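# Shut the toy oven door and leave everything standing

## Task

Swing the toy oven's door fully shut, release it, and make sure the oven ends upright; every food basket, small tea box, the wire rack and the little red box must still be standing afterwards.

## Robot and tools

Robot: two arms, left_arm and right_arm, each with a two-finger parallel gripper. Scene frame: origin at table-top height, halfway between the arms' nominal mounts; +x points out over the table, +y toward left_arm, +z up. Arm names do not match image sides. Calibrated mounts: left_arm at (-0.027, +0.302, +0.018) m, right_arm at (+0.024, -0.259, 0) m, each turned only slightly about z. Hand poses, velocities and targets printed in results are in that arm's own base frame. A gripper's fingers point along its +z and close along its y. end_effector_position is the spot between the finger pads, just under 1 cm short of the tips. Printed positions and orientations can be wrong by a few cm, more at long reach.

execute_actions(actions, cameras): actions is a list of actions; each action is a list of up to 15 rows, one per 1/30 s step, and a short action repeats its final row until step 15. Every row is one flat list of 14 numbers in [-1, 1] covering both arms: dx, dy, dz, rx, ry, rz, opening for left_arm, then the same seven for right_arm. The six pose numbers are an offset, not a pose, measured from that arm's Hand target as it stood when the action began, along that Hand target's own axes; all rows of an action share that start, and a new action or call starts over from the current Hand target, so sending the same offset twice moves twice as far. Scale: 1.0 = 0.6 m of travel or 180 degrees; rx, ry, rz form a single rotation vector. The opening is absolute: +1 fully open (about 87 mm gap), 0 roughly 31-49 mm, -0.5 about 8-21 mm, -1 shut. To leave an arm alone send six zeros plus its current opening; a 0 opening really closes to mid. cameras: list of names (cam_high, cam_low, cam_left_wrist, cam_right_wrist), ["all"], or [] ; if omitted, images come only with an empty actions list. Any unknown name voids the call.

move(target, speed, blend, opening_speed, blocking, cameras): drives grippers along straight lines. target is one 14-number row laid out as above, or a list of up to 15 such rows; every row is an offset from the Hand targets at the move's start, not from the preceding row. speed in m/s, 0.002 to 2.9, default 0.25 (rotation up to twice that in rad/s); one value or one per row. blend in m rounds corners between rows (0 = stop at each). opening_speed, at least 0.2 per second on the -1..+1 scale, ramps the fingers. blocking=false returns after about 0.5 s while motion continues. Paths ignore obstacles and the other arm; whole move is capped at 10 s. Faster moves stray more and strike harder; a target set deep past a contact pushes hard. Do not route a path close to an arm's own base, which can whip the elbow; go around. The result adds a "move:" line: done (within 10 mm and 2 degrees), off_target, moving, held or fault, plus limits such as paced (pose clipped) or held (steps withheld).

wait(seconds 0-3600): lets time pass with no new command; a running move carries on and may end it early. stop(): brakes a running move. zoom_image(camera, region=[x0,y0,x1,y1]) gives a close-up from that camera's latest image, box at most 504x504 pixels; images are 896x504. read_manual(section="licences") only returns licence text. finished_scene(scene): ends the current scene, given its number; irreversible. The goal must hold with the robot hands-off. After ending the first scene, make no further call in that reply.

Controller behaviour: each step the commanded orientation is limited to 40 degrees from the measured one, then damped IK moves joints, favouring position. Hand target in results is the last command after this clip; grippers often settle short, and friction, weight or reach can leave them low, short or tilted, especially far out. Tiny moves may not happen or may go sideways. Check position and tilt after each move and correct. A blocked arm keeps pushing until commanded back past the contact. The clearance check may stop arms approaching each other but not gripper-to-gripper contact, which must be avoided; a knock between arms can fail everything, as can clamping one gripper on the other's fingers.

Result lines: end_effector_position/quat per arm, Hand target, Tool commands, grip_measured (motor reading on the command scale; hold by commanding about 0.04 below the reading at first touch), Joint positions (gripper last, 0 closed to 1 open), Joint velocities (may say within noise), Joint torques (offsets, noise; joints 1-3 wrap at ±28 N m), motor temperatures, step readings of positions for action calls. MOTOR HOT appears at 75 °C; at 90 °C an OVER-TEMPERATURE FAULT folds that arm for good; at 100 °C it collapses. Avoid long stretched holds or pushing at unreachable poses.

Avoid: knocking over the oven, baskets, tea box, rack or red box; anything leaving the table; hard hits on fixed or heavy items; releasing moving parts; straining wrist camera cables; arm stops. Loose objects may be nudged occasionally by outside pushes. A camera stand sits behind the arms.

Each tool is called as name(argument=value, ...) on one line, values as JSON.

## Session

execute_actions(actions=[])

Scene clock: 0.00 s.
left_arm: end_effector_position=(+0.2686, -0.0889, +0.1379) grip_measured=+1.000 end_effector_quat_wxyz=(+0.594, +0.000, +0.801, +0.070) | right_arm: end_effector_position=(+0.2065, +0.1490, +0.2013) grip_measured=+1.000 end_effector_quat_wxyz=(+0.480, +0.164, +0.813, +0.287)
Joint positions: left_arm=[-0.778 0.852 0.4 0.01 -0.846 -0.224 1] | right_arm=[0.777 0.547 0.609 -0.481 0.403 0.911 1]
Joint velocities: within noise
Joint torques (N m): no reading
Motor temperatures (°C): left_arm=[29 35 37 34 31 30 28] | right_arm=[32 37 35 39 31 32 29]
Heat: left arm: 37 °C; right arm: 39 °C.
Hand target: left_arm +0.2723, -0.0914, +0.1490; +0.606, -0.014, +0.793, +0.060 | right_arm +0.2087, +0.1494, +0.2091; +0.488, +0.164, +0.806, +0.291
Tool commands: left_gripper/opening=+1.0 right_gripper/opening=+1.0

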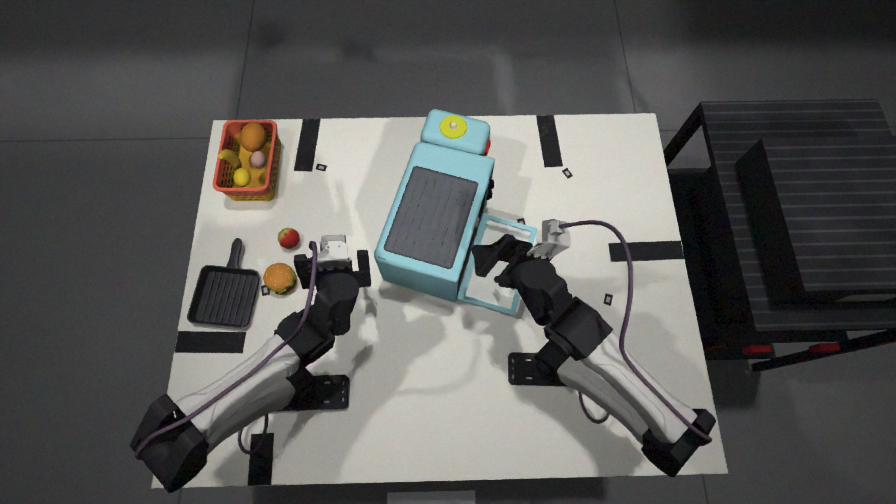

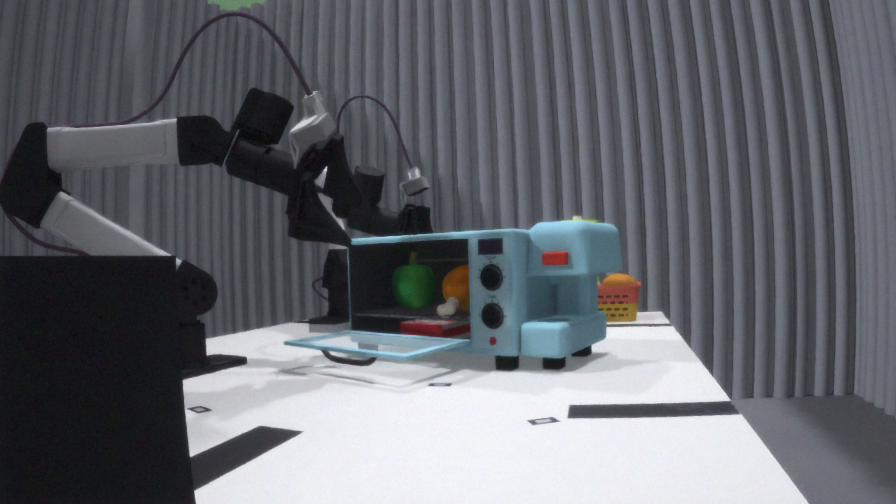

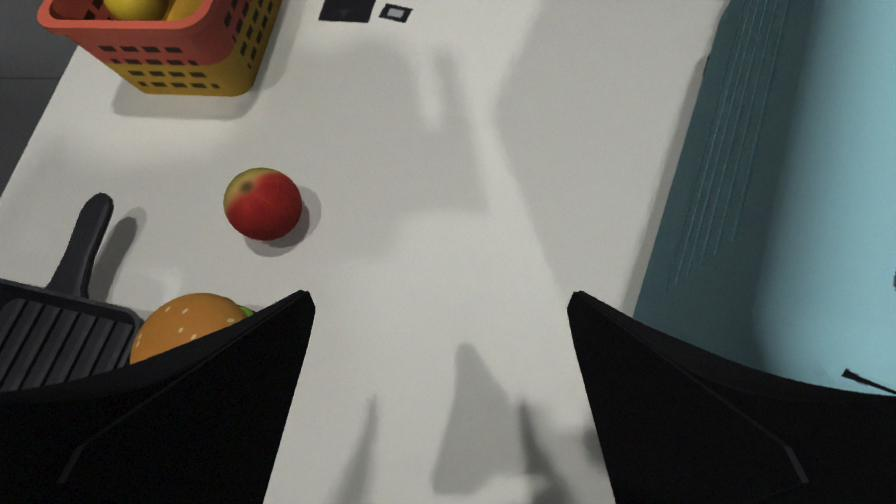

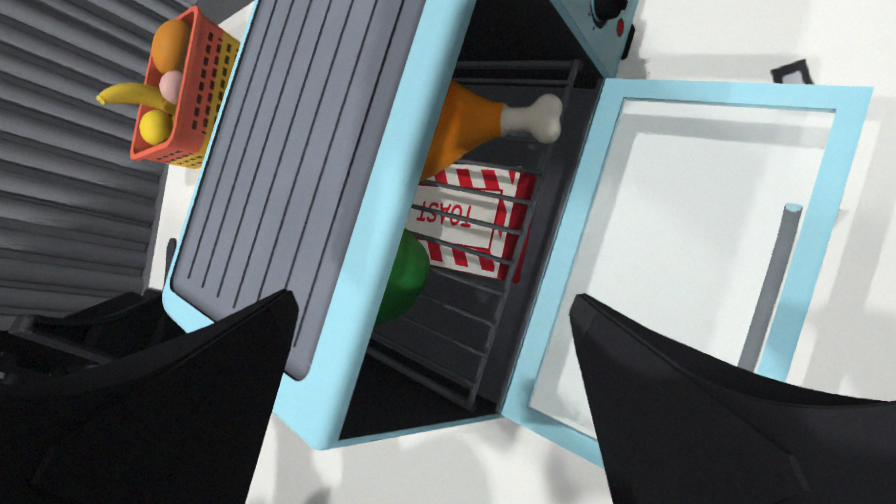

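move(target=[[0,0,0,0,0,0,1,-0.161,-0.227,0.053,-0.209,0.1,-0.315,-1],[0,0,0,0,0,0,1,0.001,-0.378,0.135,-0.209,0.1,-0.315,-1]], cameras=["cam_high","cam_low","cam_right_wrist"], speed=0.4, blend=[0.03,0])

zoom_image(camera="cam_high", region=[400, 150, 650, 330])

Scene clock: 6.20 s.
left_arm: end_effector_position=(+0.2686, -0.0889, +0.1379) grip_measured=+1.000 end_effector_quat_wxyz=(+0.594, +0.000, +0.801, +0.070) | right_arm: end_effector_position=(+0.2786, +0.0012, +0.0344) grip_measured=-1.000 end_effector_quat_wxyz=(+0.463, -0.421, +0.724, +0.290)
Joint positions: left_arm=[-0.778 0.852 0.4 0.01 -0.846 -0.224 1] | right_arm=[-0.537 1.72 0.804 -0.771 -1.153 -1.666 0]
Joint torques (N m): left_arm=[0.42 -1.61 9.26 1.61 -0.21 0.09] | right_arm=[-0.03 -4.59 7.61 -0.1 -0.4 -0.15]
Heat: left arm: 38 °C; right arm: 40 °C.
Hand target: left_arm +0.2723, -0.0914, +0.1490; +0.606, -0.014, +0.793, +0.060 | right_arm +0.2844, -0.0013, +0.0371; +0.466, -0.434, +0.717, +0.284
Off the commanded pose: left_arm 0.012 m, 3 deg | right_arm 0.007 m, 2 deg.
move: done

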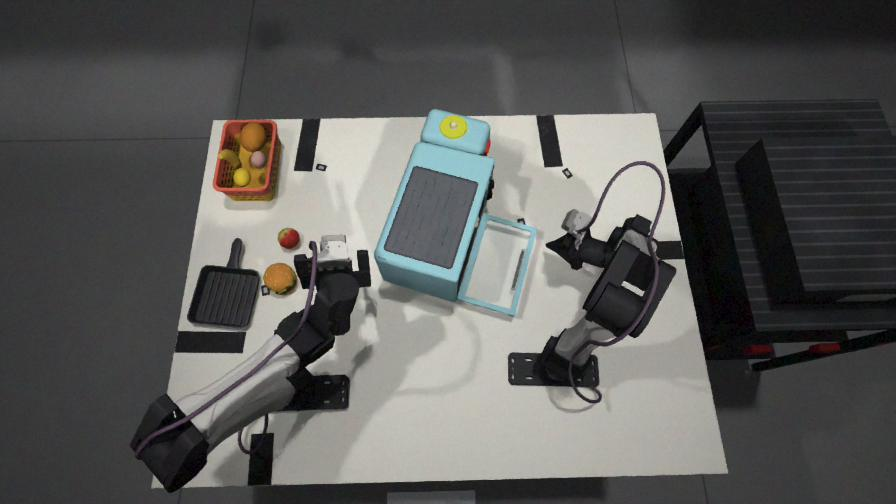

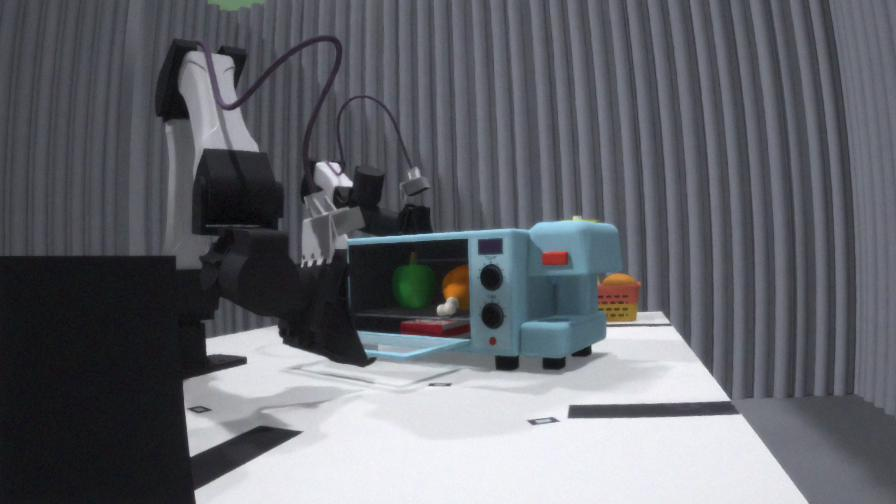

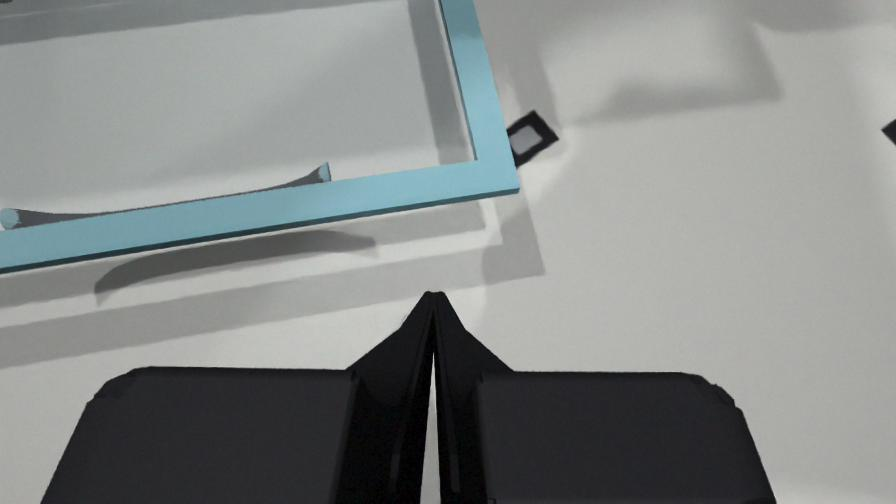

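Scaled by 2.016 from the camera's image (finer frame: 1280x720).

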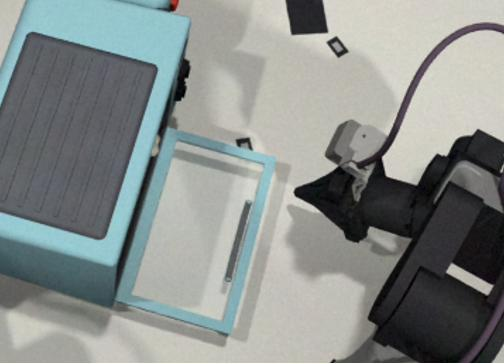

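move(target=[[0,0,0,0,0,0,1,0.03,0,0.013,0,0,0,-1],[0,0,0,0,0,0,1,-0.006,0.015,0.096,0,0,0,-1],[0,0,0,0,0,0,1,-0.087,0.014,0.065,0,0,0,-1]], cameras=["cam_high","cam_low","cam_right_wrist"], speed=0.15, blend=[0.008,0.008,0])

Scene clock: 9.80 s.
left_arm: end_effector_position=(+0.2686, -0.0889, +0.1379) grip_measured=+1.000 end_effector_quat_wxyz=(+0.594, +0.000, +0.801, +0.070) | right_arm: end_effector_position=(+0.2943, +0.0538, +0.0602) grip_measured=-1.000 end_effector_quat_wxyz=(+0.450, -0.421, +0.727, +0.303)
Joint positions: left_arm=[-0.778 0.852 0.4 0.01 -0.846 -0.224 1] | right_arm=[-0.313 1.541 0.729 -0.458 -1.125 -1.171 0]
Joint torques (N m): left_arm=[0.32 -1.58 9.02 1.59 -0.24 0.1] | right_arm=[0.27 -7.23 6.45 1.24 -0.36 0.29]
Heat: left arm: 39 °C; right arm: 40 °C.
Hand target: left_arm +0.2723, -0.0914, +0.1490; +0.606, -0.014, +0.793, +0.060 | right_arm +0.3033, +0.0530, +0.0690; +0.466, -0.434, +0.717, +0.284
Off the commanded pose: left_arm 0.012 m, 3 deg | right_arm 0.013 m, 3 deg.
move: off_target (right_arm)

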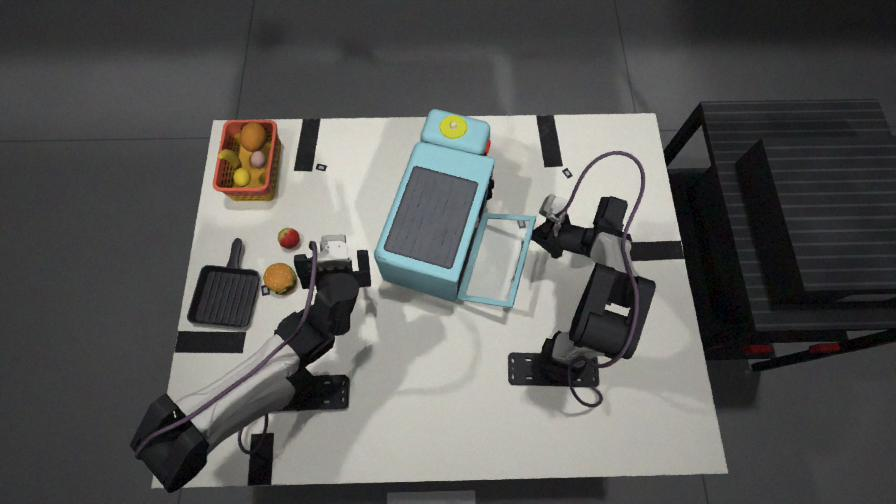

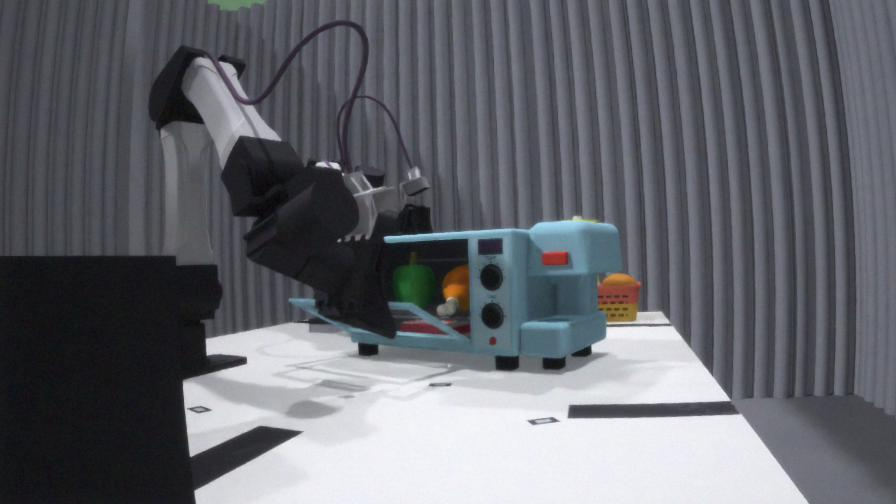

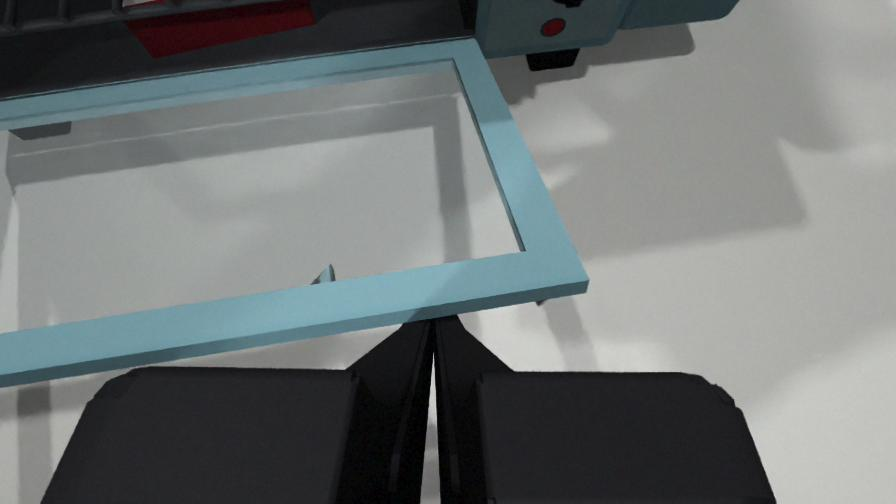

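move(target=[[0,0,0,0,0,0,1,-0.104,0.015,0.018,0,0,0,-1],[0,0,0,0,0,0,1,-0.175,0.031,0.047,0,0,0,-1],[0,0,0,0,0,0,1,-0.202,0.05,0.108,0,0,0,-1],[0,0,0,0,0,0,1,-0.21,0.063,0.156,0,0,0,-1]], cameras=["cam_high","cam_low","cam_right_wrist"], speed=[0.12,0.12,0.12,0.08], blend=[0.015,0.015,0.01,0])

Scene clock: 12.87 s.
left_arm: end_effector_position=(+0.2686, -0.0889, +0.1379) grip_measured=+1.000 end_effector_quat_wxyz=(+0.594, +0.000, +0.801, +0.070) | right_arm: end_effector_position=(+0.3150, +0.1645, +0.1280) grip_measured=-1.000 end_effector_quat_wxyz=(+0.419, -0.412, +0.762, +0.272)
Joint positions: left_arm=[-0.778 0.852 0.4 0.01 -0.846 -0.224 1] | right_arm=[0.185 1.351 0.832 -0.222 -0.735 -0.47 0]
Joint torques (N m): left_arm=[0.23 -1.62 9.25 1.56 -0.25 0.12] | right_arm=[3.22 -2.4 8.36 3.3 -0.52 0.31]
Heat: left arm: 39 °C; right arm: 41 °C.
Hand target: left_arm +0.2723, -0.0914, +0.1490; +0.606, -0.014, +0.793, +0.060 | right_arm +0.3333, +0.1914, +0.1466; +0.466, -0.434, +0.717, +0.284
Off the commanded pose: left_arm 0.012 m, 3 deg | right_arm 0.037 m, 8 deg.
move: off_target (right_arm)

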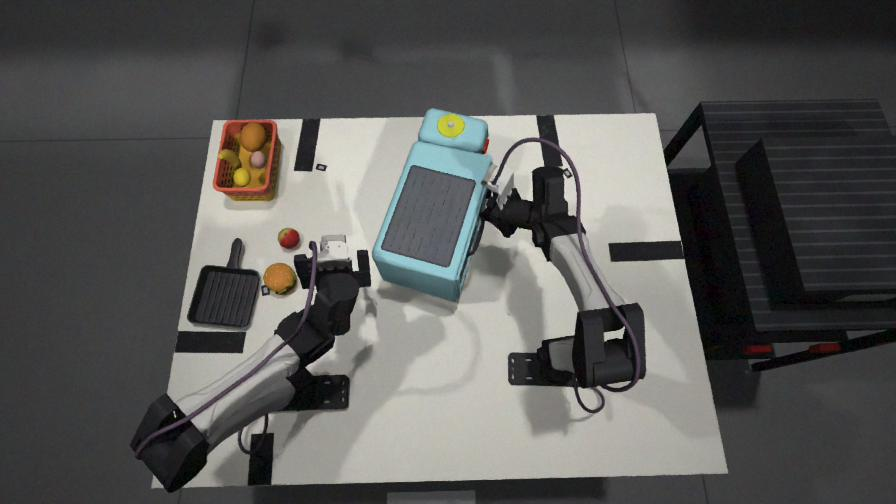

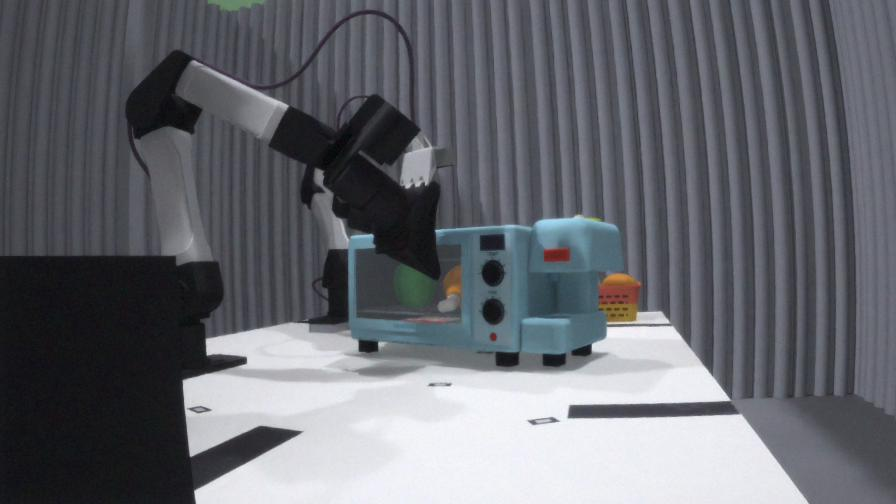

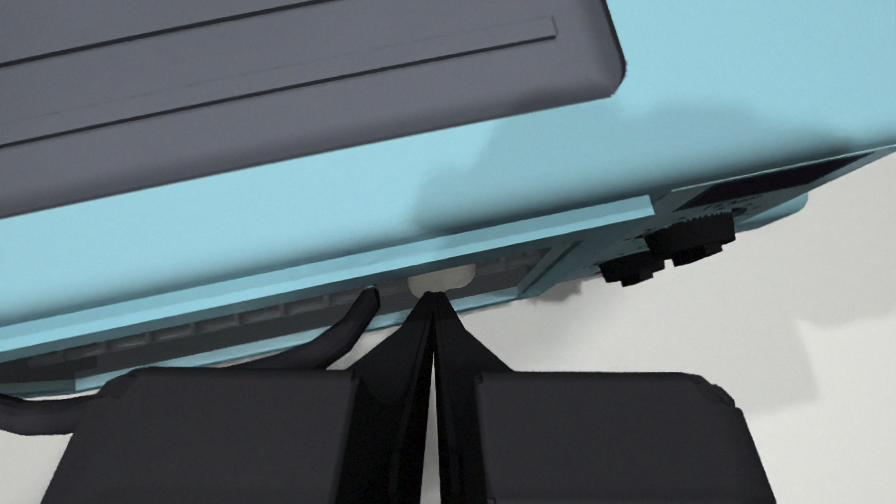

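move(target=[0,0,0,0,0,0,1,0.025,-0.055,-0.15,0,0,0,-1], cameras=["cam_low","cam_high","cam_right_wrist"], speed=0.15)

Scene clock: 15.30 s.
left_arm: end_effector_position=(+0.2686, -0.0889, +0.1379) grip_measured=+1.000 end_effector_quat_wxyz=(+0.594, +0.000, +0.801, +0.070) | right_arm: end_effector_position=(+0.3192, +0.0957, +0.1582) grip_measured=-1.000 end_effector_quat_wxyz=(+0.459, -0.421, +0.732, +0.276)
Joint positions: left_arm=[-0.778 0.852 0.4 0.01 -0.846 -0.224 1] | right_arm=[-0.111 1.331 0.924 -0.477 -0.987 -0.775 0]
Joint torques (N m): left_arm=[0.54 -1.76 9.1 1.58 -0.23 0.09] | right_arm=[-0.81 -3.1 10.67 0.99 -0.66 -0.19]
Heat: left arm: 40 °C; right arm: 41 °C.
Hand target: left_arm +0.2723, -0.0914, +0.1490; +0.606, -0.014, +0.793, +0.060 | right_arm +0.3217, +0.0977, +0.1691; +0.466, -0.433, +0.717, +0.284
Off the commanded pose: left_arm 0.012 m, 3 deg | right_arm 0.011 m, 3 deg.
move: off_target (right_arm)
Images, in order (width x height): cam_high 896x504, cam_low 896x504, cam_right_wrist 896x504.

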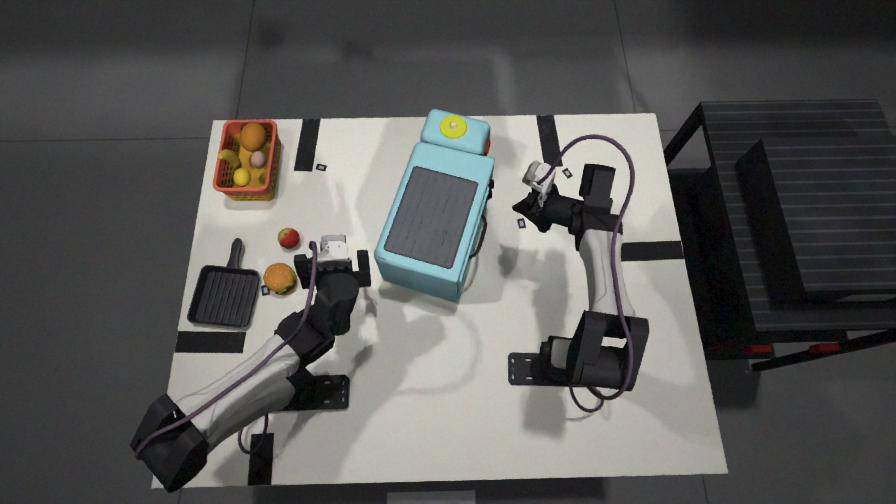

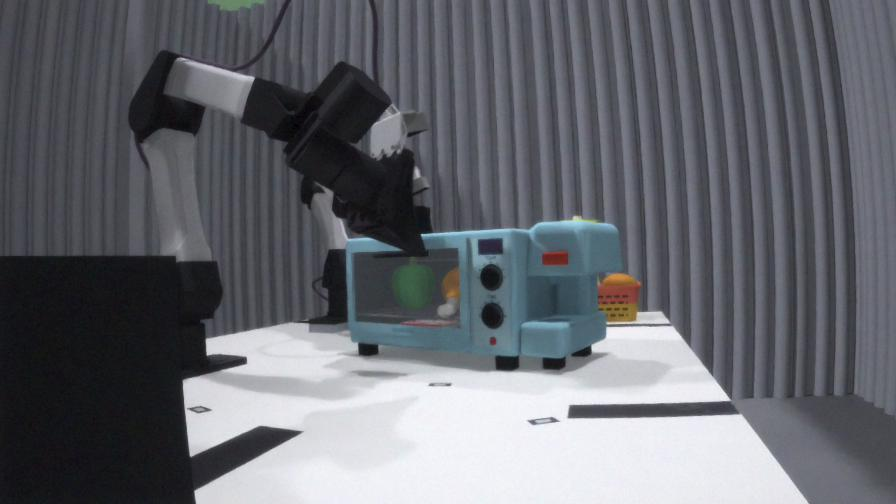

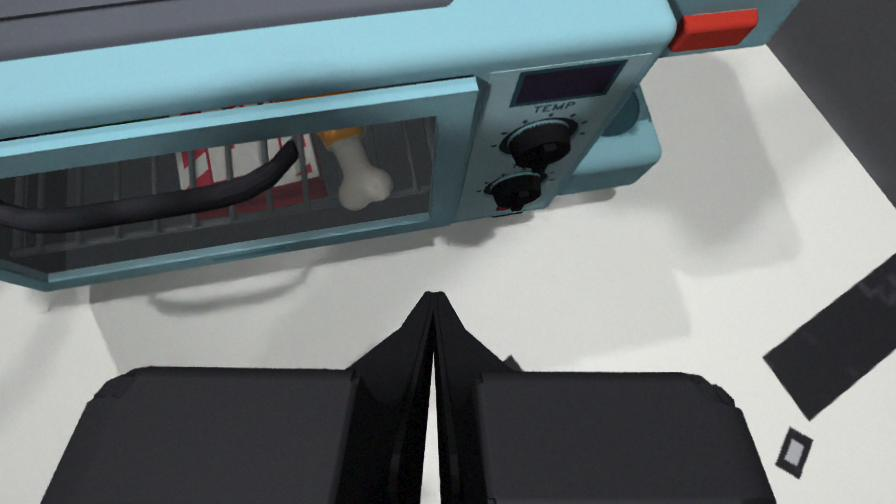

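zoom_image(camera="cam_right_wrist", region=[150, 40, 550, 265])

Scaled by 1.260 from the camera's image (finer frame: 1280x720).

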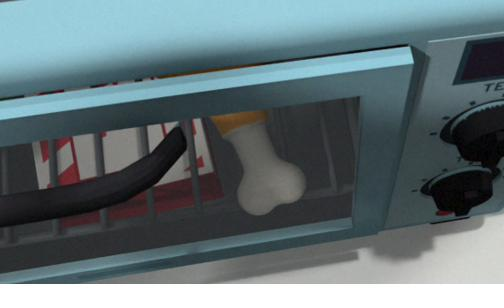

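move(target=[[0,0,0,0,0,0,1,-0.05,0.045,0.16,0,0,0,-1],[0,0,0,0,0,0,1,0.037,-0.005,0,0,0,0,-1]], cameras=["cam_high","cam_low","cam_right_wrist"], speed=0.1)

zoom_image(camera="cam_right_wrist", region=[150, 0, 550, 225])

Scene clock: 20.47 s.
left_arm: end_effector_position=(+0.2686, -0.0889, +0.1379) grip_measured=+1.000 end_effector_quat_wxyz=(+0.594, +0.000, +0.801, +0.070) | right_arm: end_effector_position=(+0.3198, +0.0857, +0.1380) grip_measured=-1.000 end_effector_quat_wxyz=(+0.457, -0.422, +0.733, +0.275)
Joint positions: left_arm=[-0.778 0.852 0.4 0.01 -0.846 -0.224 1] | right_arm=[-0.148 1.367 0.881 -0.449 -1.007 -0.833 0]
Joint torques (N m): left_arm=[0.42 -1.65 9.21 1.6 -0.23 0.07] | right_arm=[-0.76 -4.36 9.62 0.91 -0.69 -0.2]
Heat: left arm: 40 °C; right arm: 42 °C.
Hand target: left_arm +0.2723, -0.0914, +0.1490; +0.606, -0.014, +0.793, +0.060 | right_arm +0.3202, +0.0884, +0.1489; +0.466, -0.434, +0.717, +0.284
Off the commanded pose: left_arm 0.012 m, 3 deg | right_arm 0.011 m, 3 deg.
move: off_target (right_arm)

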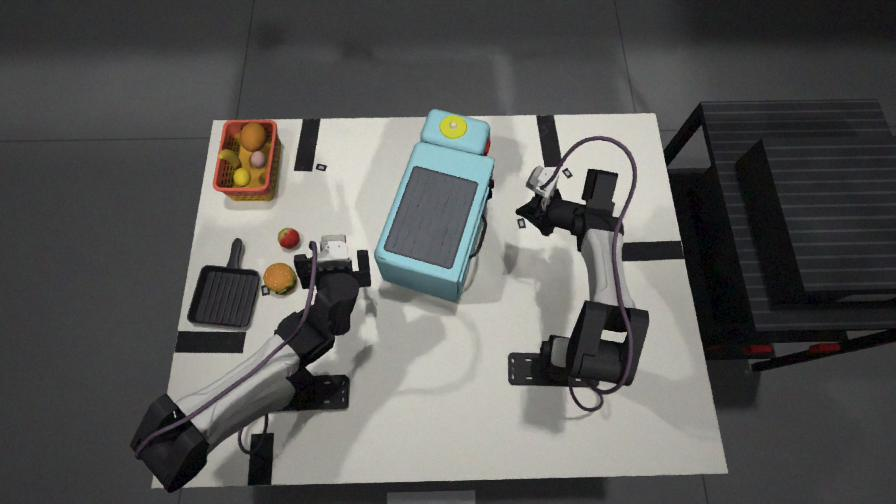

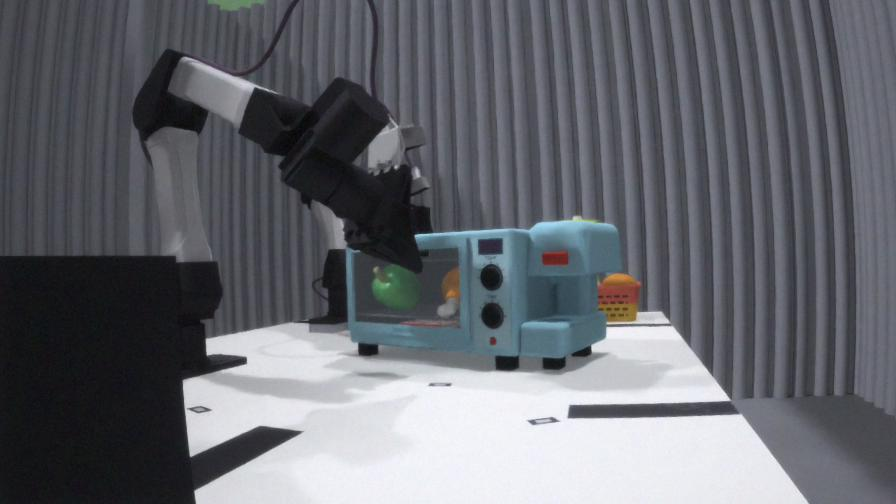

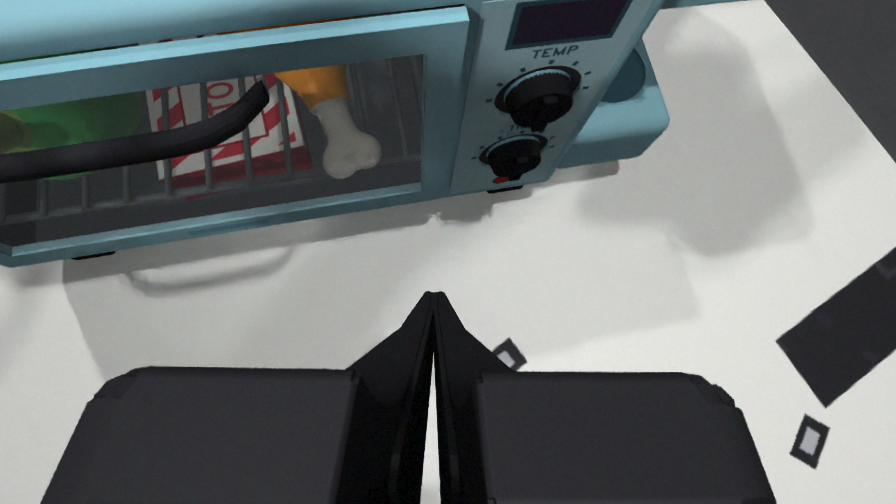

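Scaled by 1.260 from the camera's image (finer frame: 1280x720).

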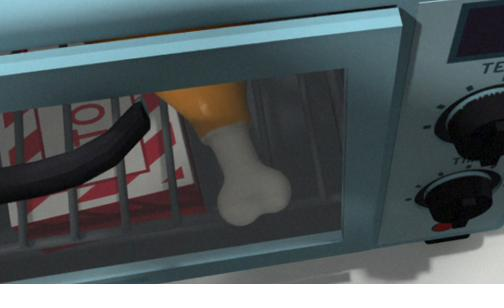

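finished_scene(scene=3)

The scene is finished: the task was done.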